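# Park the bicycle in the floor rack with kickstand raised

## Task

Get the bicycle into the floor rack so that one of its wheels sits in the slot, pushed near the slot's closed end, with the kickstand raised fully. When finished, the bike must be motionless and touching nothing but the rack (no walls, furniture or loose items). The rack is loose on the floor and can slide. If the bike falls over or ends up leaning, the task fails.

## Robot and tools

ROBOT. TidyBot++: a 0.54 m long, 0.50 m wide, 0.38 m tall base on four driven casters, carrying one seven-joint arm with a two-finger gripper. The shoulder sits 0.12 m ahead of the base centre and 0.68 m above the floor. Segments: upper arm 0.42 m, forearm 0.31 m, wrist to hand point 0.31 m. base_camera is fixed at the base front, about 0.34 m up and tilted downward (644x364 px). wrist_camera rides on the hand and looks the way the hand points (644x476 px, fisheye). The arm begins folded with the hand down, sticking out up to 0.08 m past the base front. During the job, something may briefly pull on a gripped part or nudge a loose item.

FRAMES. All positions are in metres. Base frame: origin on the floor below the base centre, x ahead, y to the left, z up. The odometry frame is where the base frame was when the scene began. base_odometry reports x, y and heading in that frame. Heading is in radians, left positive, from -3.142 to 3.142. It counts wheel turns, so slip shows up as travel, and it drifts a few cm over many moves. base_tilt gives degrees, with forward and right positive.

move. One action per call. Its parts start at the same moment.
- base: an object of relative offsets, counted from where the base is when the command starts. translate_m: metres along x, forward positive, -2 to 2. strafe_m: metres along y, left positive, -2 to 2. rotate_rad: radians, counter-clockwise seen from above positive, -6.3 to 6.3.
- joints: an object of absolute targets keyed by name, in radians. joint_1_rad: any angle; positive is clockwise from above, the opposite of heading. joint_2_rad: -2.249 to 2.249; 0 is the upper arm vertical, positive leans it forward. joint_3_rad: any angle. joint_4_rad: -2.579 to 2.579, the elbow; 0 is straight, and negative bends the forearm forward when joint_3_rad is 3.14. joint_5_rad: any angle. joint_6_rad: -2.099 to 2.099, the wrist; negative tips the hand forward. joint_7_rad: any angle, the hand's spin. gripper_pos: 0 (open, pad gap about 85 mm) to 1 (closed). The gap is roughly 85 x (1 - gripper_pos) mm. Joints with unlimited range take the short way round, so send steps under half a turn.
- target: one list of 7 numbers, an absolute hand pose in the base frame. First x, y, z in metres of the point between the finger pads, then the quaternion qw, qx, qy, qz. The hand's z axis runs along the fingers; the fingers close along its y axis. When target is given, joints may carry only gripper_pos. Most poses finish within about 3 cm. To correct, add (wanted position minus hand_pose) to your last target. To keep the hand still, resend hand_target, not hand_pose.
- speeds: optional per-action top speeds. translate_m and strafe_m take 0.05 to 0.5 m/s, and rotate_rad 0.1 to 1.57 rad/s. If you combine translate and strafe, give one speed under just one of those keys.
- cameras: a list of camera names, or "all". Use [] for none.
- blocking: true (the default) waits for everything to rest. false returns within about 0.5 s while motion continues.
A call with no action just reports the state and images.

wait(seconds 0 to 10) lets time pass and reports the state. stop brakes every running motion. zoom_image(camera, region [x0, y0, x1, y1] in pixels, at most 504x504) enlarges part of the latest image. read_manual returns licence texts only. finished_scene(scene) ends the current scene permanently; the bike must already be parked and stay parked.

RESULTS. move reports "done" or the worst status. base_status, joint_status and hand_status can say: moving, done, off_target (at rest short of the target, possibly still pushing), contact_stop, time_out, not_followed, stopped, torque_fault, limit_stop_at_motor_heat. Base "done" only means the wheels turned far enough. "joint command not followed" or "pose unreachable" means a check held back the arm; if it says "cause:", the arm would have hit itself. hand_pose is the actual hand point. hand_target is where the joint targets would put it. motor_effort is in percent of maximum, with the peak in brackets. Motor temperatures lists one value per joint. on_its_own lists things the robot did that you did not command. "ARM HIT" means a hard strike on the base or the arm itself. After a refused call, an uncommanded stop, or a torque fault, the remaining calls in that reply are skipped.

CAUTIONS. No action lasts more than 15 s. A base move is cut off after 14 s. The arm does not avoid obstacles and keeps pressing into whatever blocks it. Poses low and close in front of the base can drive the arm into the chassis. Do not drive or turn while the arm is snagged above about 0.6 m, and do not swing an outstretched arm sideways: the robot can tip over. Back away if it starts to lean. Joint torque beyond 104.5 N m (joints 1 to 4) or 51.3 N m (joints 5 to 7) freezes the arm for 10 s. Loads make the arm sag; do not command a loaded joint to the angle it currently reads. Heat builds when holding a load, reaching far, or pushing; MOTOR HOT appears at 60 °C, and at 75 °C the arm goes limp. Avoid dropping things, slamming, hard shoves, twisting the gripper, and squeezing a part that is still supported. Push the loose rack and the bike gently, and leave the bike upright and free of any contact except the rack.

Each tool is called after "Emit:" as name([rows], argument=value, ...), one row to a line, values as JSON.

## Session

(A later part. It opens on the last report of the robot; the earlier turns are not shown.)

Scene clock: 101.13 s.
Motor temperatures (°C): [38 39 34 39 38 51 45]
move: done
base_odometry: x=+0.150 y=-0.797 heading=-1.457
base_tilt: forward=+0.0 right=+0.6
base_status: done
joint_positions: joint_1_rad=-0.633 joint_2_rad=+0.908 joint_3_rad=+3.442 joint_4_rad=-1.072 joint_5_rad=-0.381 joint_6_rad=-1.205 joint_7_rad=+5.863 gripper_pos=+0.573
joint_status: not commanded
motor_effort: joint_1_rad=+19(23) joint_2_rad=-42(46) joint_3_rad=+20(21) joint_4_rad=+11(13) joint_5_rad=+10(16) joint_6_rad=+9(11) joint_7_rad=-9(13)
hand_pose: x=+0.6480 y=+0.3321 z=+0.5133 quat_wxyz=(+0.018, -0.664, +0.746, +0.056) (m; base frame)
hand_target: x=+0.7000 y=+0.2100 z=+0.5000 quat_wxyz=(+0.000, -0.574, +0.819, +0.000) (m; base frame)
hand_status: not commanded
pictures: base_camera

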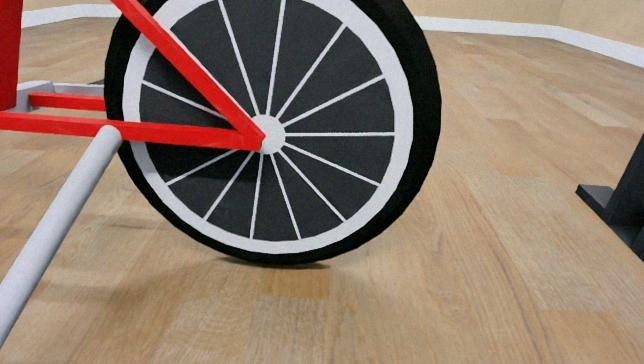

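Emit:
move(base={"translate_m": -0.08}, speeds={"translate_m": 0.1}, cameras=["base_camera"])

Emit:
move(target=[0.70, 0.30, 0.58, 0, 0.6756, -0.7373, 0], cameras=["base_camera"])

Scene clock: 103.13 s.
Motor temperatures (°C): [38 39 34 39 38 51 45]
move: done
base_odometry: x=+0.142 y=-0.718 heading=-1.455
base_tilt: forward=+0.0 right=+0.6
base_status: done
joint_positions: joint_1_rad=-0.623 joint_2_rad=+0.911 joint_3_rad=+3.465 joint_4_rad=-1.064 joint_5_rad=-0.366 joint_6_rad=-1.154 joint_7_rad=+5.867 gripper_pos=+0.573
joint_status: not commanded
motor_effort: joint_1_rad=+17(20) joint_2_rad=-47(49) joint_3_rad=+13(19) joint_4_rad=+7(11) joint_5_rad=-2(10) joint_6_rad=-8(9) joint_7_rad=-12(14)
hand_pose: x=+0.6766 y=+0.3193 z=+0.5146 quat_wxyz=(+0.041, -0.658, +0.751, +0.030) (m; base frame)
hand_target: x=+0.7000 y=+0.2100 z=+0.5000 quat_wxyz=(+0.000, -0.574, +0.819, +0.000) (m; base frame)
hand_status: not commanded
pictures: base_camera

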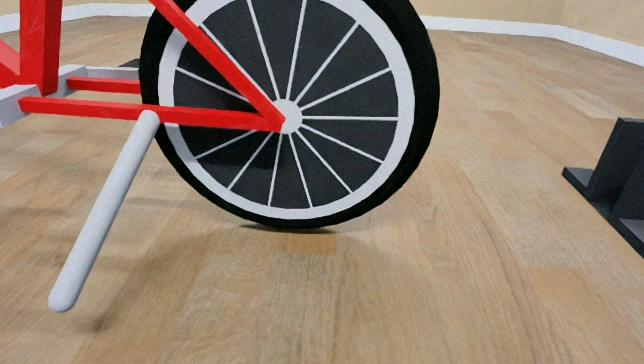

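Scene clock: 104.60 s.
Motor temperatures (°C): [38 39 34 39 38 51 45]
move: off_target
base_odometry: x=+0.141 y=-0.718 heading=-1.456
base_tilt: forward=+0.0 right=+0.6
base_status: not commanded
joint_positions: joint_1_rad=-0.584 joint_2_rad=+1.028 joint_3_rad=+3.443 joint_4_rad=-0.791 joint_5_rad=-0.294 joint_6_rad=-1.386 joint_7_rad=+5.865 gripper_pos=+0.573
joint_status: not commanded
motor_effort: joint_1_rad=-1(17) joint_2_rad=-68(69) joint_3_rad=+3(13) joint_4_rad=+21(22) joint_5_rad=-2(3) joint_6_rad=-7(8) joint_7_rad=-1(13)
hand_pose: x=+0.6936 y=+0.3151 z=+0.5160 quat_wxyz=(-0.011, -0.686, +0.727, +0.021) (m; base frame)
hand_target: x=+0.7000 y=+0.3000 z=+0.5800 quat_wxyz=(+0.000, -0.676, +0.737, +0.000) (m; base frame)
hand_status: off_target (0.066 m and 3.1 deg from the pose sent, 0.072 m and 6.3 deg at the start)
pictures: base_camera

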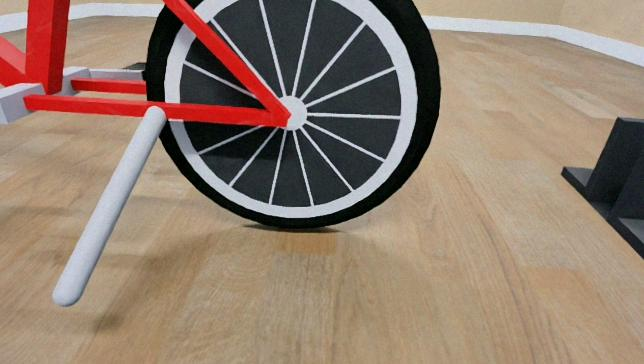

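Emit:
move(target=[0.70, 0.30, 0.63, 0, 0.6756, -0.7373, 0], cameras=["base_camera"])

Scene clock: 105.70 s.
Motor temperatures (°C): [38 39 34 39 38 51 45]
move: off_target
base_odometry: x=+0.141 y=-0.718 heading=-1.456
base_tilt: forward=+0.0 right=+0.6
base_status: not commanded
joint_positions: joint_1_rad=-0.558 joint_2_rad=+1.084 joint_3_rad=+3.416 joint_4_rad=-0.662 joint_5_rad=-0.256 joint_6_rad=-1.491 joint_7_rad=+5.861 gripper_pos=+0.573
joint_status: not commanded
motor_effort: joint_1_rad=-1(2) joint_2_rad=-82(83) joint_3_rad=+1(3) joint_4_rad=+24(25) joint_5_rad=-4(5) joint_6_rad=-13(13) joint_7_rad=-2(3)
hand_pose: x=+0.7002 y=+0.3103 z=+0.5167 quat_wxyz=(-0.033, -0.694, +0.719, +0.019) (m; base frame)
hand_target: x=+0.7000 y=+0.3000 z=+0.6300 quat_wxyz=(+0.000, -0.676, +0.737, +0.000) (m; base frame)
hand_status: off_target (0.114 m and 5.3 deg from the pose sent, 0.115 m and 3.1 deg at the start)
pictures: base_camera

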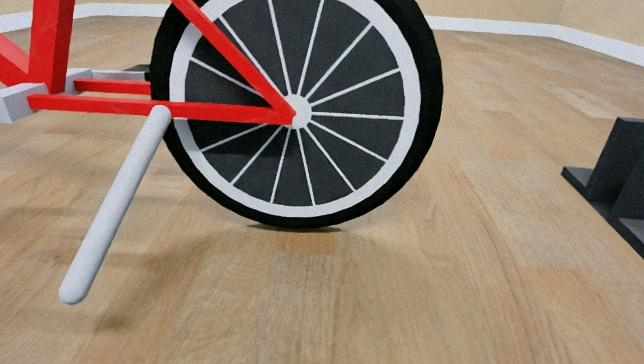

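Emit:
move(target=[0.685, 0.30, 0.50, 0, 0.6756, -0.7373, 0], cameras=[])

Emit:
move(target=[0.645, 0.30, 0.497, -0.0273, 0.6747, -0.7363, 0.025], cameras=["base_camera"])

Emit:
move(target=[0.615, 0.30, 0.494, -0.0546, 0.6737, -0.7353, 0.0501])

Scene clock: 107.53 s.
Motor temperatures (°C): [38 40 34 39 38 51 45]
move: off_target
base_odometry: x=+0.141 y=-0.718 heading=-1.456
base_tilt: forward=+0.0 right=+0.6
base_status: not commanded
joint_positions: joint_1_rad=-0.624 joint_2_rad=+0.965 joint_3_rad=+3.440 joint_4_rad=-0.936 joint_5_rad=-0.256 joint_6_rad=-1.287 joint_7_rad=+5.862 gripper_pos=+0.573
joint_status: not commanded
motor_effort: joint_1_rad=+5(5) joint_2_rad=-41(82) joint_3_rad=+5(5) joint_4_rad=+12(25) joint_5_rad=+0(5) joint_6_rad=+0(15) joint_7_rad=-2(5)
hand_pose: x=+0.6761 y=+0.3122 z=+0.5146 quat_wxyz=(-0.007, -0.690, +0.724, +0.003) (m; base frame)
hand_target: x=+0.6850 y=+0.3000 z=+0.5000 quat_wxyz=(+0.000, -0.676, +0.737, +0.000) (m; base frame)
hand_status: off_target (0.021 m and 2.4 deg from the pose sent, 0.025 m and 5.3 deg at the start)
pictures: none
No camera images: "cameras" was empty.

Scene clock: 108.90 s.
Motor temperatures (°C): [38 40 34 39 38 51 45]
move: off_target
base_odometry: x=+0.141 y=-0.718 heading=-1.456
base_tilt: forward=+0.0 right=+0.6
base_status: not commanded
joint_positions: joint_1_rad=-0.744 joint_2_rad=+0.838 joint_3_rad=+3.506 joint_4_rad=-1.231 joint_5_rad=-0.261 joint_6_rad=-1.070 joint_7_rad=+5.862 gripper_pos=+0.573
joint_status: not commanded
motor_effort: joint_1_rad=+4(5) joint_2_rad=-34(41) joint_3_rad=+6(7) joint_4_rad=+11(12) joint_5_rad=+2(3) joint_6_rad=+2(2) joint_7_rad=+0(2)
hand_pose: x=+0.6357 y=+0.3110 z=+0.5132 quat_wxyz=(+0.018, -0.692, +0.722, -0.026) (m; base frame)
hand_target: x=+0.6450 y=+0.3000 z=+0.4970 quat_wxyz=(+0.027, -0.675, +0.737, -0.025) (m; base frame)
hand_status: off_target (0.022 m and 2.8 deg from the pose sent, 0.038 m and 5.6 deg at the start)
pictures: base_camera

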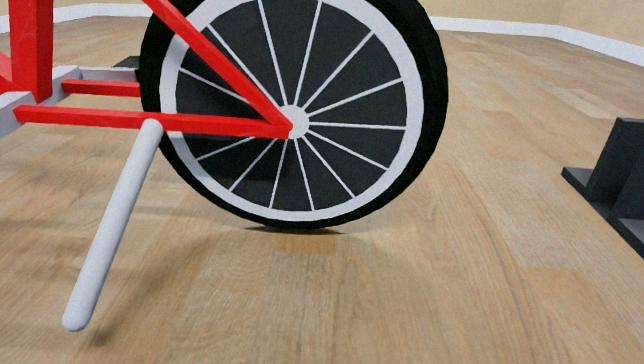

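Scene clock: 110.10 s.
Motor temperatures (°C): [38 40 34 39 38 51 45]
move: off_target
base_odometry: x=+0.141 y=-0.718 heading=-1.456
base_tilt: forward=+0.0 right=+0.6
base_status: not commanded
joint_positions: joint_1_rad=-0.862 joint_2_rad=+0.760 joint_3_rad=+3.582 joint_4_rad=-1.440 joint_5_rad=-0.287 joint_6_rad=-0.904 joint_7_rad=+5.862 gripper_pos=+0.573
joint_status: not commanded
motor_effort: joint_1_rad=+5(5) joint_2_rad=-29(35) joint_3_rad=+7(8) joint_4_rad=+11(12) joint_5_rad=+2(3) joint_6_rad=+4(4) joint_7_rad=+2(3)
hand_pose: x=+0.6023 y=+0.3105 z=+0.5101 quat_wxyz=(+0.043, -0.691, +0.720, -0.047) (m; base frame)
hand_target: x=+0.6150 y=+0.3000 z=+0.4940 quat_wxyz=(+0.055, -0.674, +0.735, -0.050) (m; base frame)
hand_status: off_target (0.023 m and 3.0 deg from the pose sent, 0.030 m and 5.6 deg at the start)
pictures: base_camera, wrist_camera
camera_calibration:
wrist_camera: T_world_to_cam=[[-0.993571, 0.0255605, -0.110283, 0.640273], [0.0217635, 0.999133, 0.0354972, -0.286854], [0.111095, 0.0328689, -0.993266, 0.571293], [0, 0, 0, 1]] pos_world=[0.578933, 0.251462, 0.64824]

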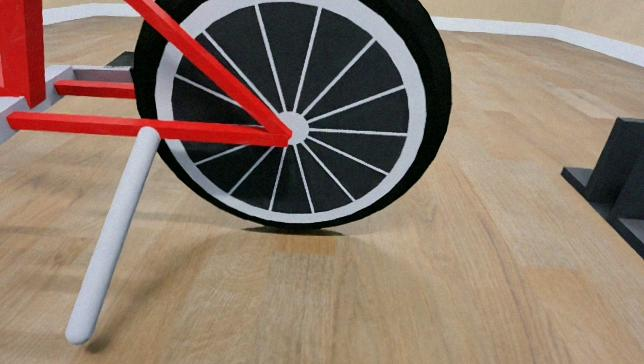

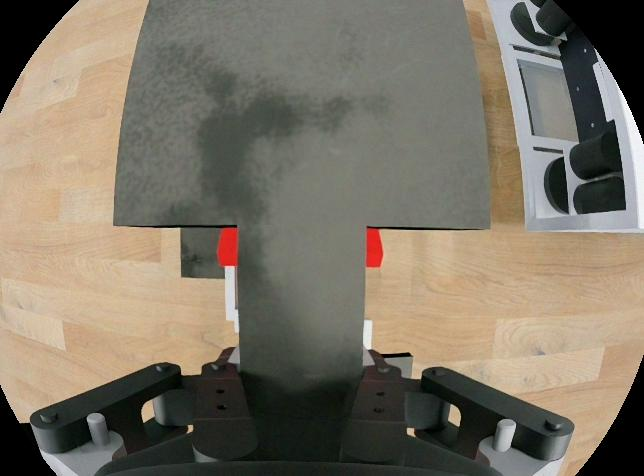

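Emit:
move(target=[0.600, 0.30, 0.492, -0.0610, 0.6735, -0.7348, 0.056])

Scene clock: 111.00 s.
Motor temperatures (°C): [38 40 34 39 38 51 45]
move: off_target
base_odometry: x=+0.141 y=-0.718 heading=-1.456
base_tilt: forward=+0.0 right=+0.6
base_status: not commanded
joint_positions: joint_1_rad=-0.909 joint_2_rad=+0.735 joint_3_rad=+3.612 joint_4_rad=-1.512 joint_5_rad=-0.301 joint_6_rad=-0.843 joint_7_rad=+5.862 gripper_pos=+0.573
joint_status: not commanded
motor_effort: joint_1_rad=+5(5) joint_2_rad=-28(31) joint_3_rad=+7(8) joint_4_rad=+11(12) joint_5_rad=+1(3) joint_6_rad=+3(4) joint_7_rad=+2(4)
hand_pose: x=+0.5899 y=+0.3107 z=+0.5084 quat_wxyz=(+0.053, -0.690, +0.720, -0.054) (m; base frame)
hand_target: x=+0.6000 y=+0.3000 z=+0.4920 quat_wxyz=(+0.061, -0.673, +0.735, -0.056) (m; base frame)
hand_status: off_target (0.022 m and 2.7 deg from the pose sent, 0.021 m and 3.5 deg at the start)
pictures: base_camera, wrist_camera
camera_calibration:
wrist_camera: T_world_to_cam=[[-0.990522, 0.0265905, -0.134752, 0.638096], [0.0213345, 0.99896, 0.0403, -0.288797], [0.135684, 0.0370432, -0.990059, 0.553527], [0, 0, 0, 1]] pos_world=[0.563106, 0.251025, 0.645648]

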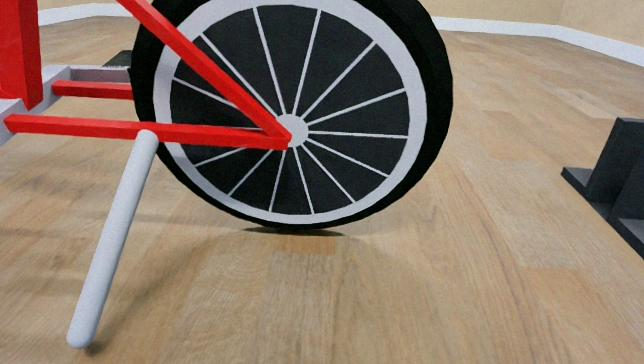

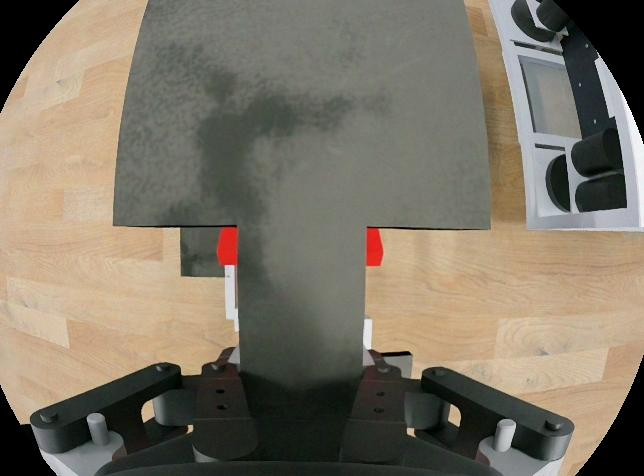

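Emit:
move(target=[0.585, 0.30, 0.490, -0.0674, 0.6730, -0.7343, 0.0618], cameras=["base_camera"])

Emit:
zoom_image(camera="base_camera", region=[20, 250, 180, 364])

Scene clock: 111.90 s.
Motor temperatures (°C): [38 40 34 39 38 51 45]
move: off_target
base_odometry: x=+0.141 y=-0.718 heading=-1.456
base_tilt: forward=+0.0 right=+0.6
base_status: not commanded
joint_positions: joint_1_rad=-0.958 joint_2_rad=+0.715 joint_3_rad=+3.643 joint_4_rad=-1.579 joint_5_rad=-0.315 joint_6_rad=-0.787 joint_7_rad=+5.862 gripper_pos=+0.573
joint_status: not commanded
motor_effort: joint_1_rad=+5(5) joint_2_rad=-27(29) joint_3_rad=+7(7) joint_4_rad=+10(11) joint_5_rad=+1(3) joint_6_rad=+2(3) joint_7_rad=+2(3)
hand_pose: x=+0.5775 y=+0.3104 z=+0.5065 quat_wxyz=(+0.062, -0.690, +0.719, -0.062) (m; base frame)
hand_target: x=+0.5850 y=+0.3000 z=+0.4900 quat_wxyz=(+0.067, -0.673, +0.734, -0.062) (m; base frame)
hand_status: off_target (0.021 m and 2.6 deg from the pose sent, 0.022 m and 3.1 deg at the start)
pictures: base_camera

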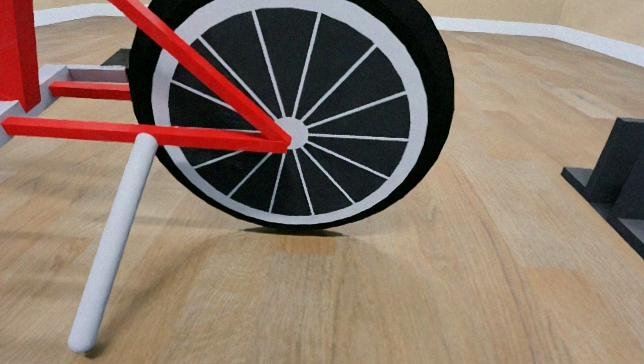

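Scaled by 3.150.

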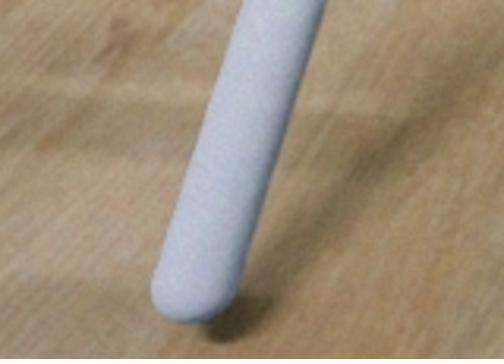

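Emit:
move(target=[0.565, 0.30, 0.487, -0.0720, 0.6725, -0.7338, 0.066], cameras=["base_camera"])

Emit:
zoom_image(camera="base_camera", region=[20, 250, 180, 364])

Scene clock: 112.80 s.
Motor temperatures (°C): [38 40 34 39 38 51 45]
move: off_target
base_odometry: x=+0.141 y=-0.718 heading=-1.456
base_tilt: forward=+0.0 right=+0.6
base_status: not commanded
joint_positions: joint_1_rad=-1.014 joint_2_rad=+0.694 joint_3_rad=+3.678 joint_4_rad=-1.652 joint_5_rad=-0.330 joint_6_rad=-0.725 joint_7_rad=+5.862 gripper_pos=+0.573
joint_status: not commanded
motor_effort: joint_1_rad=+5(5) joint_2_rad=-26(28) joint_3_rad=+6(7) joint_4_rad=+9(10) joint_5_rad=+0(2) joint_6_rad=+0(2) joint_7_rad=+2(3)
hand_pose: x=+0.5635 y=+0.3094 z=+0.5042 quat_wxyz=(+0.072, -0.689, +0.718, -0.070) (m; base frame)
hand_target: x=+0.5650 y=+0.3000 z=+0.4870 quat_wxyz=(+0.072, -0.672, +0.734, -0.066) (m; base frame)
hand_status: off_target (0.020 m and 2.7 deg from the pose sent, 0.025 m and 2.8 deg at the start)
pictures: base_camera

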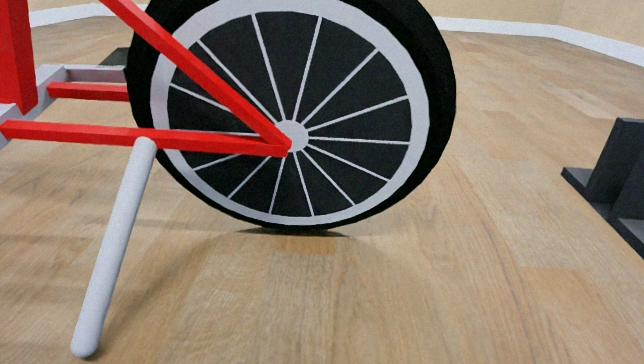

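Scaled by 3.150.

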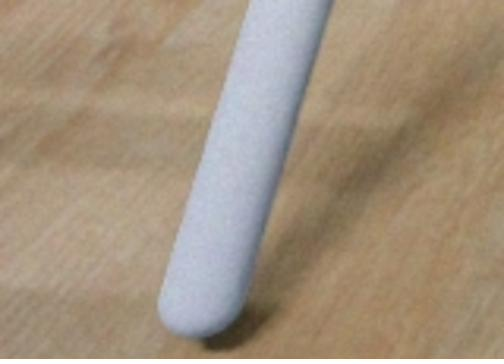

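Emit:
move(target=[0.545, 0.30, 0.483, -0.0780, 0.6720, -0.7332, 0.071], cameras=["base_camera"])

Emit:
zoom_image(camera="base_camera", region=[20, 250, 180, 364])

Scene clock: 113.73 s.
Motor temperatures (°C): [38 40 34 39 38 51 45]
move: off_target
base_odometry: x=+0.141 y=-0.718 heading=-1.456
base_tilt: forward=+0.0 right=+0.6
base_status: not commanded
joint_positions: joint_1_rad=-1.077 joint_2_rad=+0.677 joint_3_rad=+3.718 joint_4_rad=-1.725 joint_5_rad=-0.352 joint_6_rad=-0.660 joint_7_rad=+5.862 gripper_pos=+0.573
joint_status: not commanded
motor_effort: joint_1_rad=+4(5) joint_2_rad=-25(27) joint_3_rad=+6(7) joint_4_rad=+8(10) joint_5_rad=+0(2) joint_6_rad=-1(1) joint_7_rad=+2(3)
hand_pose: x=+0.5490 y=+0.3093 z=+0.5013 quat_wxyz=(+0.083, -0.688, +0.717, -0.079) (m; base frame)
hand_target: x=+0.5450 y=+0.3000 z=+0.4830 quat_wxyz=(+0.078, -0.672, +0.733, -0.071) (m; base frame)
hand_status: off_target (0.021 m and 2.8 deg from the pose sent, 0.030 m and 2.7 deg at the start)
pictures: base_camera

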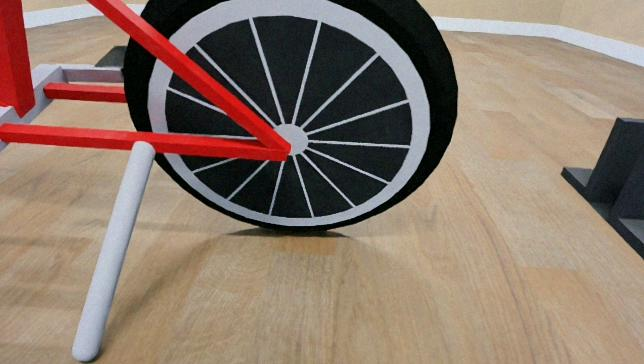

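Scaled by 3.150.

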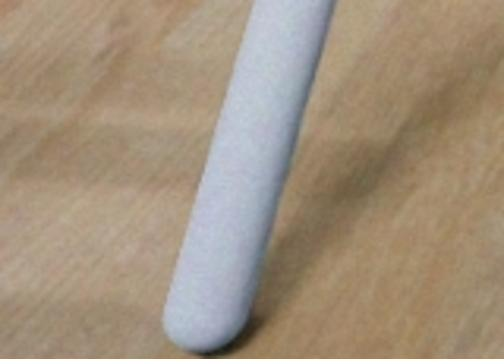

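Emit:
move(target=[0.530, 0.30, 0.479, -0.0800, 0.6718, -0.7330, 0.073], cameras=["base_camera"])

Emit:
zoom_image(camera="base_camera", region=[20, 250, 180, 364])

Scene clock: 114.57 s.
Motor temperatures (°C): [38 40 34 39 38 51 45]
move: off_target
base_odometry: x=+0.141 y=-0.718 heading=-1.456
base_tilt: forward=+0.0 right=+0.6
base_status: not commanded
joint_positions: joint_1_rad=-1.108 joint_2_rad=+0.671 joint_3_rad=+3.742 joint_4_rad=-1.757 joint_5_rad=-0.370 joint_6_rad=-0.626 joint_7_rad=+5.869 gripper_pos=+0.573
joint_status: not commanded
motor_effort: joint_1_rad=+1(4) joint_2_rad=-25(26) joint_3_rad=+5(6) joint_4_rad=+5(9) joint_5_rad=-1(2) joint_6_rad=+0(2) joint_7_rad=-1(2)
hand_pose: x=+0.5452 y=+0.3095 z=+0.5009 quat_wxyz=(+0.092, -0.687, +0.716, -0.084) (m; base frame)
hand_target: x=+0.5300 y=+0.3000 z=+0.4790 quat_wxyz=(+0.080, -0.672, +0.733, -0.073) (m; base frame)
hand_status: off_target (0.028 m and 3.2 deg from the pose sent, 0.031 m and 2.7 deg at the start)
pictures: base_camera

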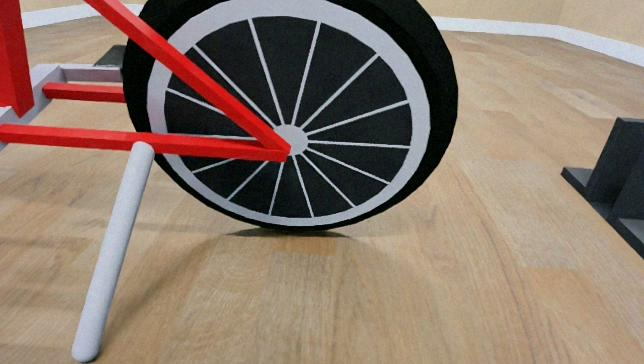

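Scaled by 3.150.

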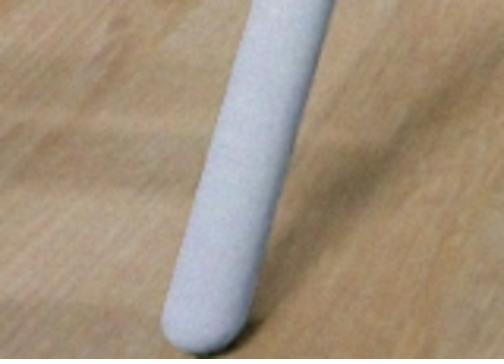

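Emit:
move(joints={"gripper_pos": 0.35}, cameras=["base_camera"])

Emit:
move(joints={"gripper_pos": 0.0})

Scene clock: 115.73 s.
Motor temperatures (°C): [38 40 34 39 38 51 45]
move: done
base_odometry: x=+0.141 y=-0.718 heading=-1.456
base_tilt: forward=+0.0 right=+0.6
base_status: not commanded
joint_positions: joint_1_rad=-1.108 joint_2_rad=+0.679 joint_3_rad=+3.745 joint_4_rad=-1.781 joint_5_rad=-0.372 joint_6_rad=-0.618 joint_7_rad=+5.869 gripper_pos=+0.350
joint_status: all done
motor_effort: joint_1_rad=-1(3) joint_2_rad=-30(33) joint_3_rad=+4(6) joint_4_rad=+9(11) joint_5_rad=-1(2) joint_6_rad=+0(3) joint_7_rad=+1(1)
hand_pose: x=+0.5389 y=+0.2990 z=+0.4921 quat_wxyz=(+0.081, -0.684, +0.720, -0.086) (m; base frame)
hand_target: x=+0.5300 y=+0.3000 z=+0.4790 quat_wxyz=(+0.080, -0.672, +0.733, -0.073) (m; base frame)
hand_status: not commanded
pictures: base_camera

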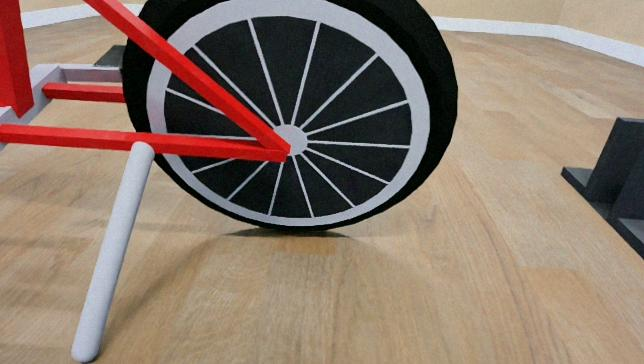

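Scene clock: 116.47 s.
Motor temperatures (°C): [38 40 34 39 38 51 45]
move: done
base_odometry: x=+0.141 y=-0.718 heading=-1.456
base_tilt: forward=+0.0 right=+0.6
base_status: not commanded
joint_positions: joint_1_rad=-1.108 joint_2_rad=+0.680 joint_3_rad=+3.745 joint_4_rad=-1.797 joint_5_rad=-0.374 joint_6_rad=-0.618 joint_7_rad=+5.869 gripper_pos=+0.000
joint_status: all done
motor_effort: joint_1_rad=+0(0) joint_2_rad=-33(33) joint_3_rad=+5(6) joint_4_rad=+11(12) joint_5_rad=+0(2) joint_6_rad=+2(2) joint_7_rad=+1(1)
hand_pose: x=+0.5325 y=+0.2928 z=+0.4873 quat_wxyz=(+0.073, -0.682, +0.723, -0.084) (m; base frame)
hand_target: x=+0.5300 y=+0.3000 z=+0.4790 quat_wxyz=(+0.080, -0.672, +0.733, -0.073) (m; base frame)
hand_status: not commanded
pictures: base_camera, wrist_camera
camera_calibration:
wrist_camera: T_world_to_cam=[[-0.978079, 0.0410394, -0.204149, 0.601847], [0.0361647, 0.998966, 0.0275535, -0.270538], [0.205069, 0.0195665, -0.978552, 0.503661], [0, 0, 0, 1]] pos_world=[0.495153, 0.235704, 0.623179]

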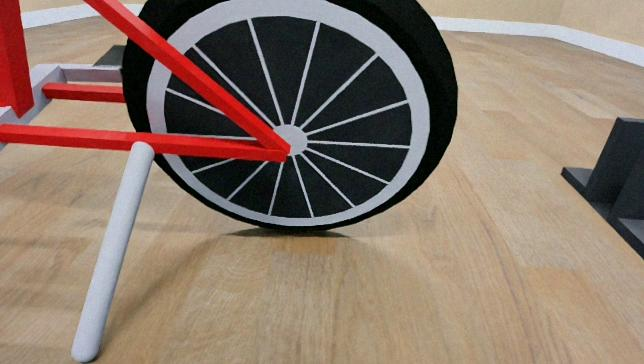

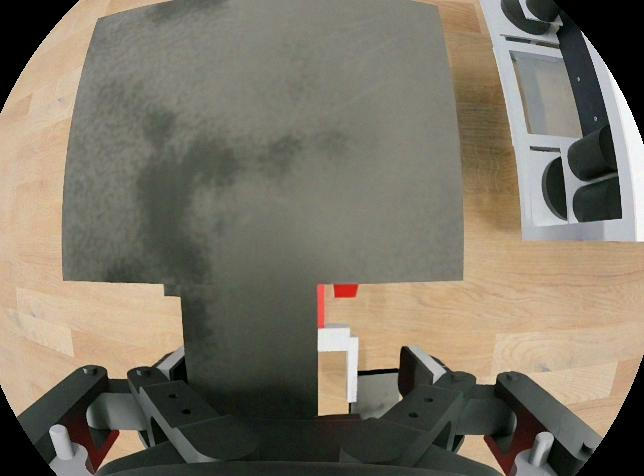

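Emit:
move(target=[0.50, 0.293, 0.62, -0.0800, 0.6718, -0.7330, 0.073], cameras=[])

Emit:
move(base={"translate_m": -0.42}, target=[0.40, 0.0, 0.80, 0, 0.6756, -0.7373, 0], cameras=["base_camera"])

Scene clock: 118.43 s.
Motor temperatures (°C): [38 40 34 39 38 51 45]
move: off_target
base_odometry: x=+0.141 y=-0.718 heading=-1.456
base_tilt: forward=+0.0 right=+0.6
base_status: not commanded
joint_positions: joint_1_rad=-1.026 joint_2_rad=+0.392 joint_3_rad=+3.518 joint_4_rad=-1.714 joint_5_rad=-0.064 joint_6_rad=-0.864 joint_7_rad=+5.555 gripper_pos=+0.000
joint_status: not commanded
motor_effort: joint_1_rad=+0(2) joint_2_rad=-28(35) joint_3_rad=+2(6) joint_4_rad=+16(16) joint_5_rad=-1(3) joint_6_rad=+2(2) joint_7_rad=+0(1)
hand_pose: x=+0.4969 y=+0.3130 z=+0.6132 quat_wxyz=(+0.096, -0.676, +0.729, -0.052) (m; base frame)
hand_target: x=+0.5000 y=+0.2930 z=+0.6200 quat_wxyz=(+0.080, -0.672, +0.733, -0.073) (m; base frame)
hand_status: off_target (0.021 m and 3.1 deg from the pose sent, 0.137 m and 2.2 deg at the start)
pictures: none
No camera images: "cameras" was empty.

Scene clock: 121.07 s.
Motor temperatures (°C): [38 40 34 39 38 51 45]
move: off_target
base_odometry: x=+0.093 y=-0.300 heading=-1.456
base_tilt: forward=+0.0 right=+0.6
base_status: done
joint_positions: joint_1_rad=+0.061 joint_2_rad=-0.058 joint_3_rad=+3.091 joint_4_rad=-1.627 joint_5_rad=-0.063 joint_6_rad=-1.557 joint_7_rad=+6.163 gripper_pos=+0.000
joint_status: not commanded
motor_effort: joint_1_rad=+0(1) joint_2_rad=-14(30) joint_3_rad=+0(3) joint_4_rad=+17(17) joint_5_rad=-1(3) joint_6_rad=+0(2) joint_7_rad=+1(1)
hand_pose: x=+0.4133 y=+0.0180 z=+0.7917 quat_wxyz=(+0.026, -0.659, +0.752, +0.017) (m; base frame)
hand_target: x=+0.4000 y=+0.0000 z=+0.8000 quat_wxyz=(+0.000, -0.676, +0.737, +0.000) (m; base frame)
hand_status: off_target (0.024 m and 4.4 deg from the pose sent, 0.377 m and 12.5 deg at the start)
pictures: base_camera

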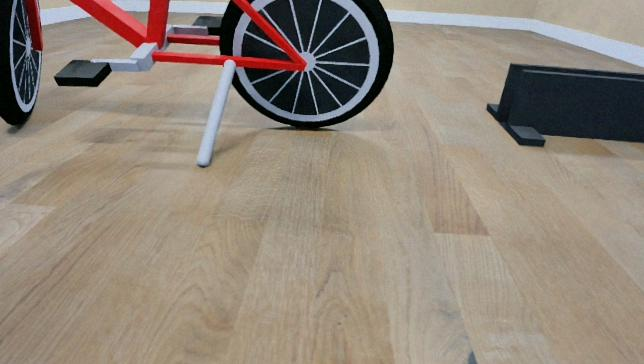

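Emit:
move(joints={"joint_1_rad":0,"joint_2_rad": -0.5, "joint_3_rad":3.14,"joint_4_rad": -1.7, "joint_5_rad":0,"joint_6_rad": -1.45,"joint_7_rad":7.85}, base={"strafe_m": -0.2})

Scene clock: 123.70 s.
Motor temperatures (°C): [38 40 34 39 38 51 45]
move: done
base_odometry: x=-0.106 y=-0.323 heading=-1.457
base_tilt: forward=+0.0 right=+0.6
base_status: done
joint_positions: joint_1_rad=+0.020 joint_2_rad=-0.485 joint_3_rad=+3.122 joint_4_rad=-1.686 joint_5_rad=-0.061 joint_6_rad=-1.491 joint_7_rad=+7.803 gripper_pos=+0.000
joint_status: all done
motor_effort: joint_1_rad=+0(2) joint_2_rad=+1(16) joint_3_rad=+1(2) joint_4_rad=+18(19) joint_5_rad=-2(3) joint_6_rad=+4(4) joint_7_rad=+1(1)
hand_pose: x=+0.3510 y=+0.0216 z=+0.8875 quat_wxyz=(+0.031, -0.974, +0.021, -0.222) (m; base frame)
hand_target: x=+0.3572 y=+0.0018 z=+0.8905 quat_wxyz=(+0.000, -0.970, +0.001, -0.243) (m; base frame)
hand_status: not commanded
pictures: base_camera, wrist_camera
camera_calibration:
wrist_camera: T_world_to_cam=[[-0.0207594, -0.998637, -0.0478909, 0.0648765], [-0.918025, 0.0380119, -0.394697, 0.726296], [0.39598, 0.0357713, -0.917562, 0.816322], [0, 0, 0, 1]] pos_world=[0.344857, 0.00797921, 1.0388]

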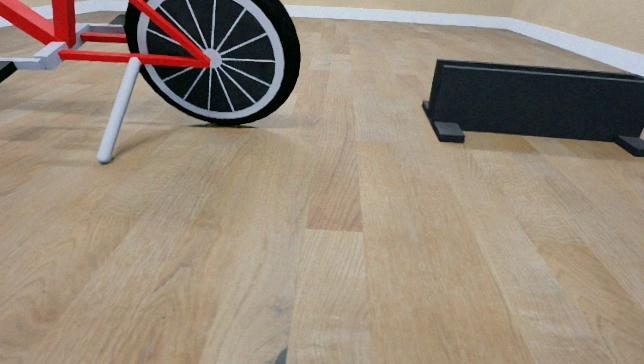

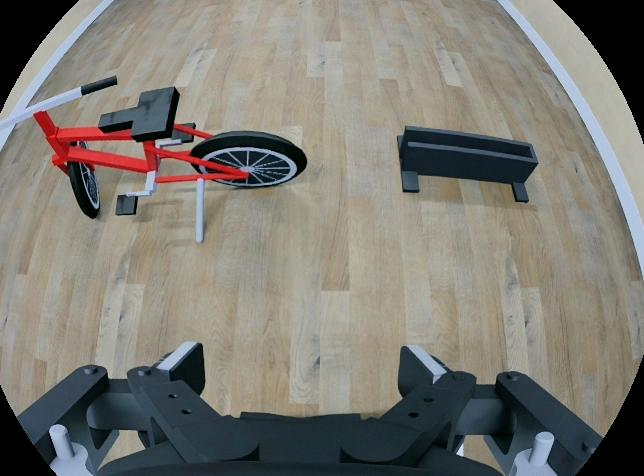

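Emit:
zoom_image(camera="wrist_camera", region=[30, 70, 320, 260])

Scaled by 1.738.

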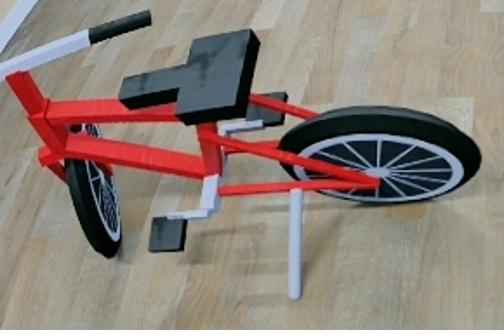

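Emit:
move(base={"translate_m": 0.50, "strafe_m": -0.12}, target=[0.59, -0.30, 0.32, 0, 0.7071, 0.7071, 0], joints={"gripper_pos": 0.5})

Scene clock: 127.83 s.
Motor temperatures (°C): [38 40 34 39 38 51 45]
move: off_target
base_odometry: x=-0.168 y=-0.833 heading=-1.457
base_tilt: forward=+0.0 right=+0.6
base_status: done
joint_positions: joint_1_rad=+0.742 joint_2_rad=+1.097 joint_3_rad=+2.809 joint_4_rad=-1.427 joint_5_rad=+0.423 joint_6_rad=-0.745 joint_7_rad=+9.589 gripper_pos=+0.500
joint_status: all done
motor_effort: joint_1_rad=+0(1) joint_2_rad=-43(45) joint_3_rad=-5(6) joint_4_rad=+9(18) joint_5_rad=-1(2) joint_6_rad=-1(5) joint_7_rad=+0(1)
hand_pose: x=+0.5785 y=-0.2816 z=+0.3257 quat_wxyz=(+0.029, -0.737, -0.676, +0.001) (m; base frame)
hand_target: x=+0.5900 y=-0.3000 z=+0.3200 quat_wxyz=(+0.000, -0.707, -0.707, +0.000) (m; base frame)
hand_status: off_target (0.022 m and 5.9 deg from the pose sent, 0.695 m and 95.2 deg at the start)
pictures: base_camera, wrist_camera
camera_calibration:
wrist_camera: T_world_to_cam=[[0.997161, -0.0709698, -0.0251714, -0.595082], [-0.07091, -0.997477, 0.00326295, -0.186355], [-0.0253395, -0.00146878, -0.999678, 0.481583], [0, 0, 0, 1]] pos_world=[0.592381, -0.22741, 0.467057]

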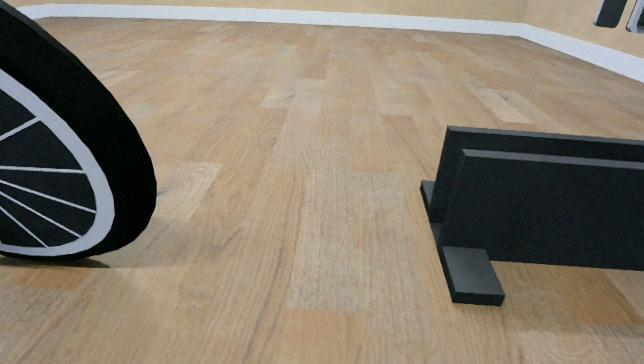

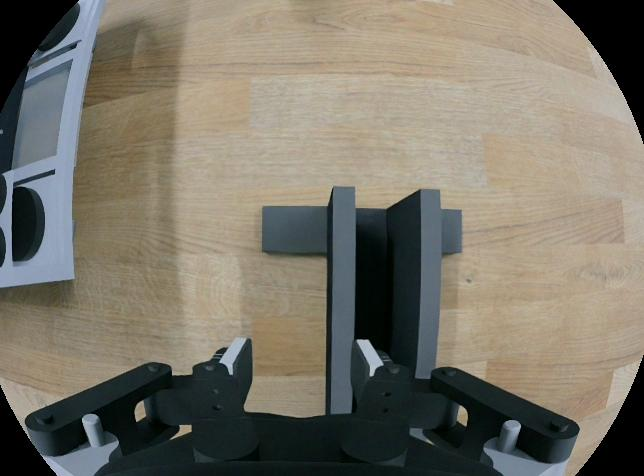

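Emit:
move(target=[0.615, -0.30, 0.19, 0, 0.7071, 0.7071, 0], cameras=["wrist_camera"])

Scene clock: 134.20 s.
Motor temperatures (°C): [38 40 34 39 38 51 45]
move: off_target
base_odometry: x=-0.168 y=-0.833 heading=-1.457
base_tilt: forward=+0.0 right=+0.6
base_status: not commanded
joint_positions: joint_1_rad=+0.715 joint_2_rad=+1.393 joint_3_rad=+2.818 joint_4_rad=-1.215 joint_5_rad=+0.469 joint_6_rad=-0.662 joint_7_rad=+9.591 gripper_pos=+0.500
joint_status: not commanded
motor_effort: joint_1_rad=+0(1) joint_2_rad=-45(49) joint_3_rad=-6(6) joint_4_rad=+8(10) joint_5_rad=-2(3) joint_6_rad=+0(1) joint_7_rad=+1(1)
hand_pose: x=+0.6035 y=-0.2822 z=+0.1943 quat_wxyz=(+0.033, -0.738, -0.674, -0.013) (m; base frame)
hand_target: x=+0.6150 y=-0.3000 z=+0.1900 quat_wxyz=(+0.000, -0.707, -0.707, +0.000) (m; base frame)
hand_status: off_target (0.022 m and 6.6 deg from the pose sent, 0.142 m and 5.9 deg at the start)
pictures: wrist_camera
camera_calibration:
wrist_camera: T_world_to_cam=[[0.997036, -0.0757231, -0.0136288, -0.62686], [-0.0760189, -0.996848, -0.0226871, -0.176407], [-0.0118679, 0.0236559, -0.99965, 0.349848], [0, 0, 0, 1]] pos_world=[0.615744, -0.231594, 0.33718]

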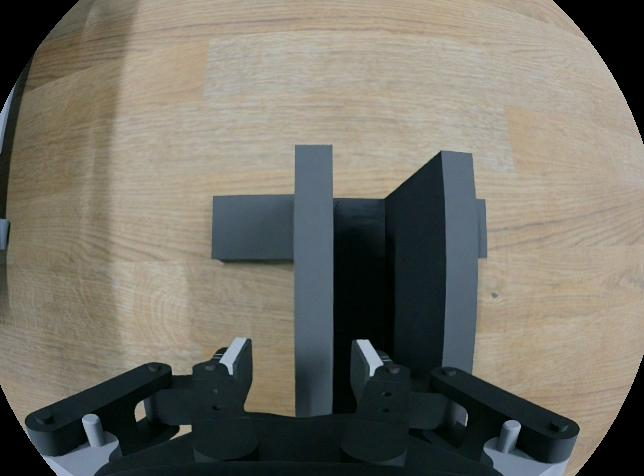

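Emit:
move(target=[0.616, -0.30, 0.125, 0, 0.7071, 0.7071, 0], cameras=["wrist_camera"])

Emit:
move(joints={"gripper_pos": 1.0}, cameras=["base_camera","wrist_camera"])

Scene clock: 135.63 s.
Motor temperatures (°C): [38 40 34 39 38 51 45]
move: off_target
base_odometry: x=-0.168 y=-0.833 heading=-1.457
base_tilt: forward=+0.0 right=+0.7
base_status: not commanded
joint_positions: joint_1_rad=+0.701 joint_2_rad=+1.532 joint_3_rad=+2.834 joint_4_rad=-1.095 joint_5_rad=+0.474 joint_6_rad=-0.629 joint_7_rad=+9.591 gripper_pos=+0.500
joint_status: not commanded
motor_effort: joint_1_rad=+0(1) joint_2_rad=-46(50) joint_3_rad=-6(6) joint_4_rad=+8(9) joint_5_rad=-2(3) joint_6_rad=+0(1) joint_7_rad=+1(1)
hand_pose: x=+0.6065 y=-0.2855 z=+0.1307 quat_wxyz=(+0.030, -0.745, -0.666, -0.013) (m; base frame)
hand_target: x=+0.6160 y=-0.3000 z=+0.1250 quat_wxyz=(+0.000, -0.707, -0.707, +0.000) (m; base frame)
hand_status: off_target (0.018 m and 7.5 deg from the pose sent, 0.073 m and 6.6 deg at the start)
pictures: wrist_camera
camera_calibration:
wrist_camera: T_world_to_cam=[[0.995177, -0.0976596, -0.00927125, -0.636699], [-0.0978245, -0.995014, -0.0194184, -0.1676], [-0.00732863, 0.0202317, -0.999768, 0.282591], [0, 0, 0, 1]] pos_world=[0.619303, -0.234662, 0.273368]

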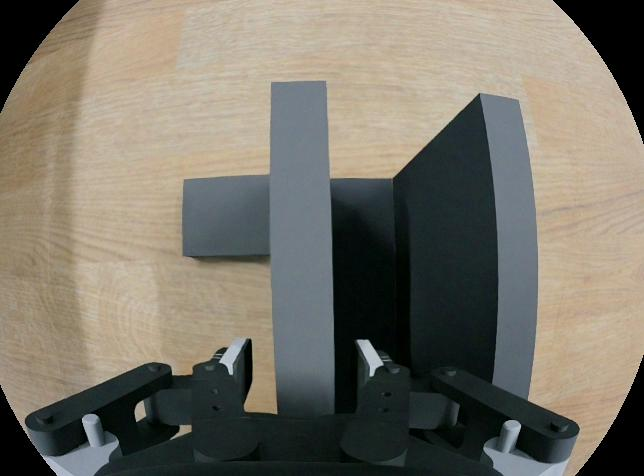

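Scene clock: 136.47 s.
Motor temperatures (°C): [38 40 34 39 38 51 45]
move: off_target
base_odometry: x=-0.168 y=-0.833 heading=-1.457
base_tilt: forward=+0.0 right=+0.6
base_status: not commanded
joint_positions: joint_1_rad=+0.699 joint_2_rad=+1.532 joint_3_rad=+2.834 joint_4_rad=-1.094 joint_5_rad=+0.477 joint_6_rad=-0.627 joint_7_rad=+9.598 gripper_pos=+0.804
joint_status: gripper_pos off_target (ended at +0.804, target +1.000)
motor_effort: joint_1_rad=+0(1) joint_2_rad=-45(46) joint_3_rad=-5(6) joint_4_rad=+9(10) joint_5_rad=-2(3) joint_6_rad=+1(3) joint_7_rad=+0(1)
hand_pose: x=+0.6082 y=-0.2860 z=+0.1311 quat_wxyz=(+0.028, -0.741, -0.670, -0.013) (m; base frame)
hand_target: x=+0.6160 y=-0.3000 z=+0.1250 quat_wxyz=(+0.000, -0.707, -0.707, +0.000) (m; base frame)
hand_status: not commanded
pictures: base_camera, wrist_camera
camera_calibration:
wrist_camera: T_world_to_cam=[[0.996285, -0.0859451, -0.00552715, -0.636267], [-0.0860252, -0.996158, -0.0164002, -0.175767], [-0.00409639, 0.0168148, -0.99985, 0.280147], [0, 0, 0, 1]] pos_world=[0.61993, -0.234487, 0.273705]

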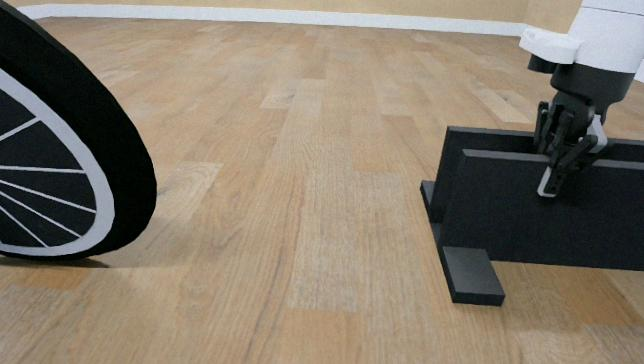

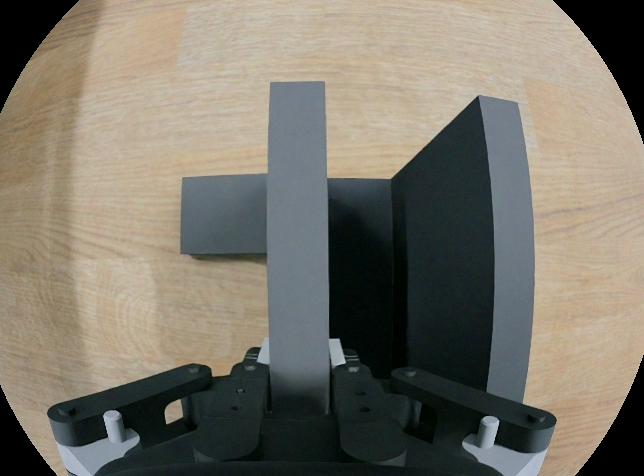

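Emit:
move(target=[0.622, -0.30, 0.16, 0, 0.691, 0.7228, 0], cameras=["base_camera"])

Emit:
move(base={"translate_m": -0.082, "strafe_m": 0.28}, speeds={"strafe_m": 0.2}, cameras=["base_camera"])

Scene clock: 137.77 s.
Motor temperatures (°C): [38 40 34 39 38 51 45]
move: off_target
base_odometry: x=-0.168 y=-0.833 heading=-1.457
base_tilt: forward=+0.0 right=+0.6
base_status: not commanded
joint_positions: joint_1_rad=+0.699 joint_2_rad=+1.522 joint_3_rad=+2.835 joint_4_rad=-1.115 joint_5_rad=+0.477 joint_6_rad=-0.626 joint_7_rad=+9.619 gripper_pos=+0.804
joint_status: not commanded
motor_effort: joint_1_rad=-2(2) joint_2_rad=-51(51) joint_3_rad=-8(8) joint_4_rad=+7(9) joint_5_rad=-2(3) joint_6_rad=-2(3) joint_7_rad=+1(2)
hand_pose: x=+0.6033 y=-0.2816 z=+0.1335 quat_wxyz=(+0.033, -0.732, -0.680, -0.012) (m; base frame)
hand_target: x=+0.6220 y=-0.3000 z=+0.1600 quat_wxyz=(+0.000, -0.691, -0.723, +0.000) (m; base frame)
hand_status: off_target (0.037 m and 7.9 deg from the pose sent, 0.035 m and 9.1 deg at the start)
pictures: base_camera

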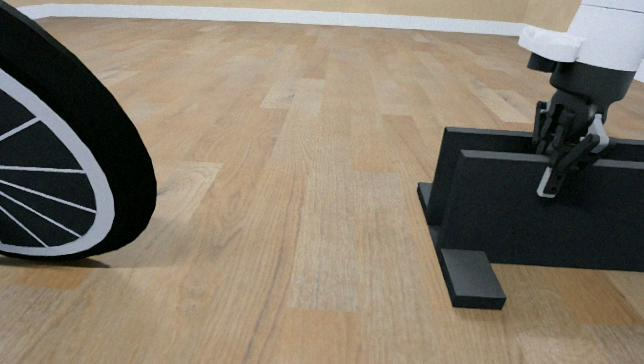

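Scene clock: 139.93 s.
Motor temperatures (°C): [38 40 34 39 38 51 45]
move: done
base_odometry: x=+0.101 y=-0.720 heading=-1.457
base_tilt: forward=+0.0 right=+0.6
base_status: done
joint_positions: joint_1_rad=+0.694 joint_2_rad=+1.519 joint_3_rad=+2.837 joint_4_rad=-1.123 joint_5_rad=+0.479 joint_6_rad=-0.626 joint_7_rad=+9.629 gripper_pos=+0.804
joint_status: not commanded
motor_effort: joint_1_rad=-1(5) joint_2_rad=-51(53) joint_3_rad=-6(9) joint_4_rad=+8(10) joint_5_rad=-2(4) joint_6_rad=-2(3) joint_7_rad=+1(2)
hand_pose: x=+0.6017 y=-0.2784 z=+0.1340 quat_wxyz=(+0.035, -0.726, -0.687, -0.010) (m; base frame)
hand_target: x=+0.6220 y=-0.3000 z=+0.1600 quat_wxyz=(+0.000, -0.691, -0.723, +0.000) (m; base frame)
hand_status: not commanded
pictures: base_camera

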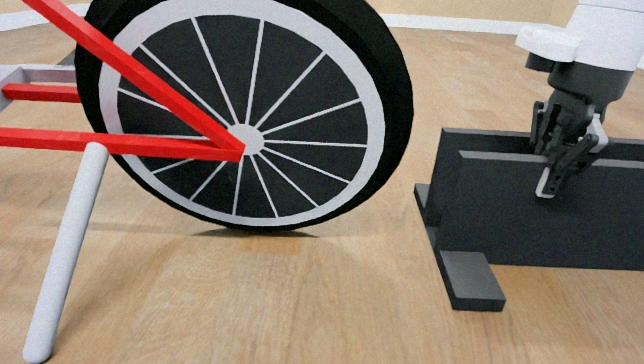

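Emit:
move(target=[0.638, -0.255, 0.16, 0, 0.6691, 0.7431, 0], cameras=["base_camera", "wrist_camera"])

Scene clock: 141.90 s.
Motor temperatures (°C): [38 41 34 39 38 51 45]
move: off_target
base_odometry: x=+0.101 y=-0.720 heading=-1.457
base_tilt: forward=+0.0 right=+0.6
base_status: not commanded
joint_positions: joint_1_rad=+0.635 joint_2_rad=+1.508 joint_3_rad=+2.844 joint_4_rad=-1.149 joint_5_rad=+0.486 joint_6_rad=-0.625 joint_7_rad=+9.625 gripper_pos=+0.804
joint_status: not commanded
motor_effort: joint_1_rad=-3(6) joint_2_rad=-49(51) joint_3_rad=-8(9) joint_4_rad=+7(8) joint_5_rad=+0(4) joint_6_rad=-2(3) joint_7_rad=+3(3)
hand_pose: x=+0.6082 y=-0.2485 z=+0.1363 quat_wxyz=(+0.040, -0.703, -0.710, -0.003) (m; base frame)
hand_target: x=+0.6380 y=-0.2550 z=+0.1600 quat_wxyz=(+0.000, -0.669, -0.743, +0.000) (m; base frame)
hand_status: off_target (0.039 m and 7.0 deg from the pose sent, 0.050 m and 10.1 deg at the start)
pictures: base_camera, wrist_camera
camera_calibration:
wrist_camera: T_world_to_cam=[[0.999107, 0.0267145, -0.0327268, -0.603041], [0.0260599, -0.999455, -0.0202683, -0.206798], [-0.0332505, 0.0193974, -0.999259, 0.303007], [0, 0, 0, 1]] pos_world=[0.617967, -0.196453, 0.278855]

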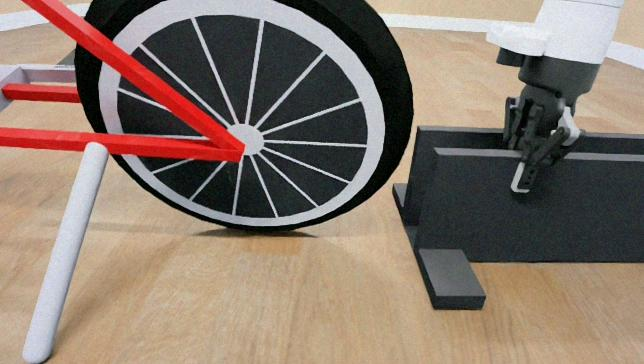

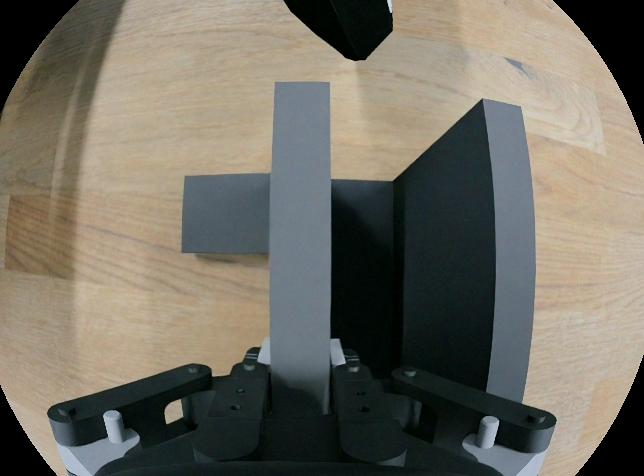

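Emit:
move(target=[0.66, -0.255, 0.16, 0, 0.682, 0.7314, 0], cameras=["base_camera","wrist_camera"])

Scene clock: 143.83 s.
Motor temperatures (°C): [38 41 34 39 38 51 45]
move: off_target
base_odometry: x=+0.101 y=-0.720 heading=-1.457
base_tilt: forward=+0.0 right=+0.6
base_status: not commanded
joint_positions: joint_1_rad=+0.592 joint_2_rad=+1.524 joint_3_rad=+2.844 joint_4_rad=-1.092 joint_5_rad=+0.486 joint_6_rad=-0.642 joint_7_rad=+9.625 gripper_pos=+0.804
joint_status: not commanded
motor_effort: joint_1_rad=-1(4) joint_2_rad=-56(58) joint_3_rad=-5(9) joint_4_rad=+12(12) joint_5_rad=+1(2) joint_6_rad=+1(2) joint_7_rad=+1(3)
hand_pose: x=+0.6321 y=-0.2411 z=+0.1347 quat_wxyz=(+0.028, -0.693, -0.720, -0.001) (m; base frame)
hand_target: x=+0.6600 y=-0.2550 z=+0.1600 quat_wxyz=(+0.000, -0.682, -0.731, +0.000) (m; base frame)
hand_status: off_target (0.040 m and 3.7 deg from the pose sent, 0.057 m and 5.7 deg at the start)
pictures: base_camera, wrist_camera
camera_calibration:
wrist_camera: T_world_to_cam=[[0.998415, 0.0532562, -0.0182211, -0.622288], [0.0532422, -0.998581, -0.00125273, -0.219645], [-0.018262, 0.000280609, -0.999833, 0.287985], [0, 0, 0, 1]] pos_world=[0.638255, -0.186274, 0.276323]

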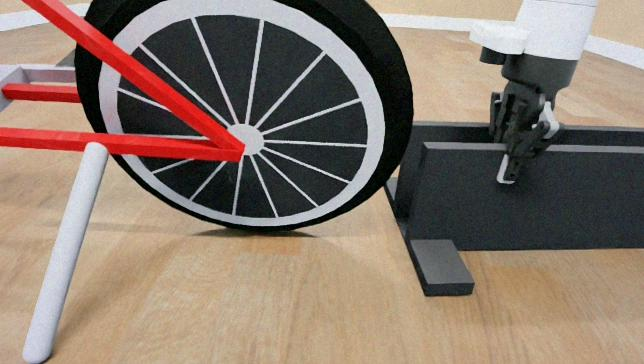

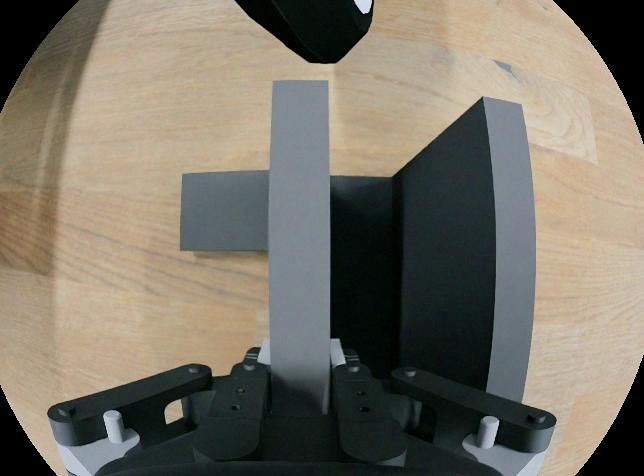

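Emit:
move(target=[0.655, -0.255, 0.16, 0, 0.6984, 0.7157, 0], cameras=["base_camera","wrist_camera"])

Scene clock: 144.90 s.
Motor temperatures (°C): [38 41 34 39 38 51 45]
move: off_target
base_odometry: x=+0.101 y=-0.720 heading=-1.457
base_tilt: forward=+0.0 right=+0.6
base_status: not commanded
joint_positions: joint_1_rad=+0.591 joint_2_rad=+1.524 joint_3_rad=+2.844 joint_4_rad=-1.095 joint_5_rad=+0.486 joint_6_rad=-0.640 joint_7_rad=+9.609 gripper_pos=+0.804
joint_status: not commanded
motor_effort: joint_1_rad=+0(1) joint_2_rad=-54(57) joint_3_rad=-5(6) joint_4_rad=+10(12) joint_5_rad=-1(1) joint_6_rad=-1(2) joint_7_rad=+0(1)
hand_pose: x=+0.6316 y=-0.2394 z=+0.1342 quat_wxyz=(+0.028, -0.698, -0.715, -0.001) (m; base frame)
hand_target: x=+0.6550 y=-0.2550 z=+0.1600 quat_wxyz=(+0.000, -0.698, -0.716, +0.000) (m; base frame)
hand_status: off_target (0.038 m and 3.3 deg from the pose sent, 0.037 m and 3.3 deg at the start)
pictures: base_camera, wrist_camera
camera_calibration:
wrist_camera: T_world_to_cam=[[0.999033, 0.0394674, -0.0193829, -0.625365], [0.0394348, -0.99922, -0.00206568, -0.209259], [-0.0194493, 0.00129932, -0.99981, 0.288481], [0, 0, 0, 1]] pos_world=[0.638623, -0.184789, 0.275873]

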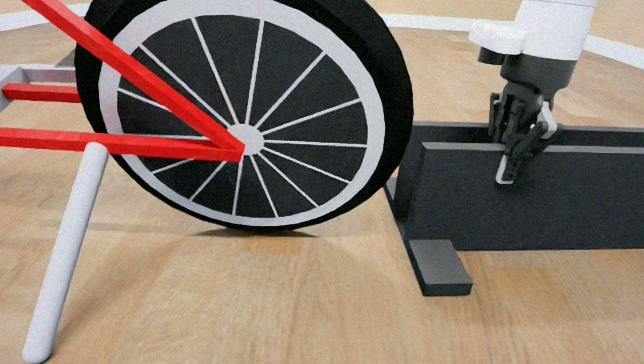

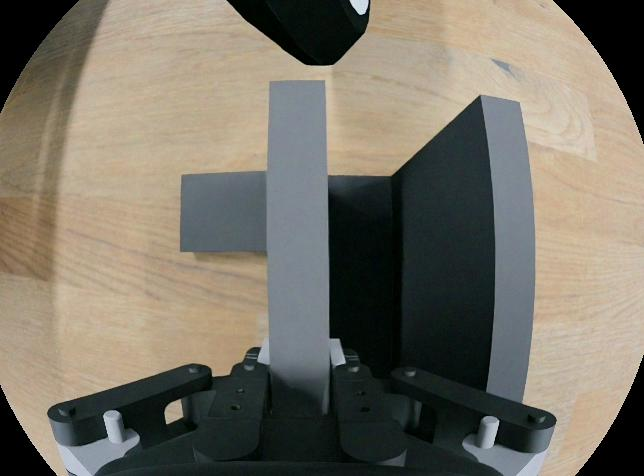

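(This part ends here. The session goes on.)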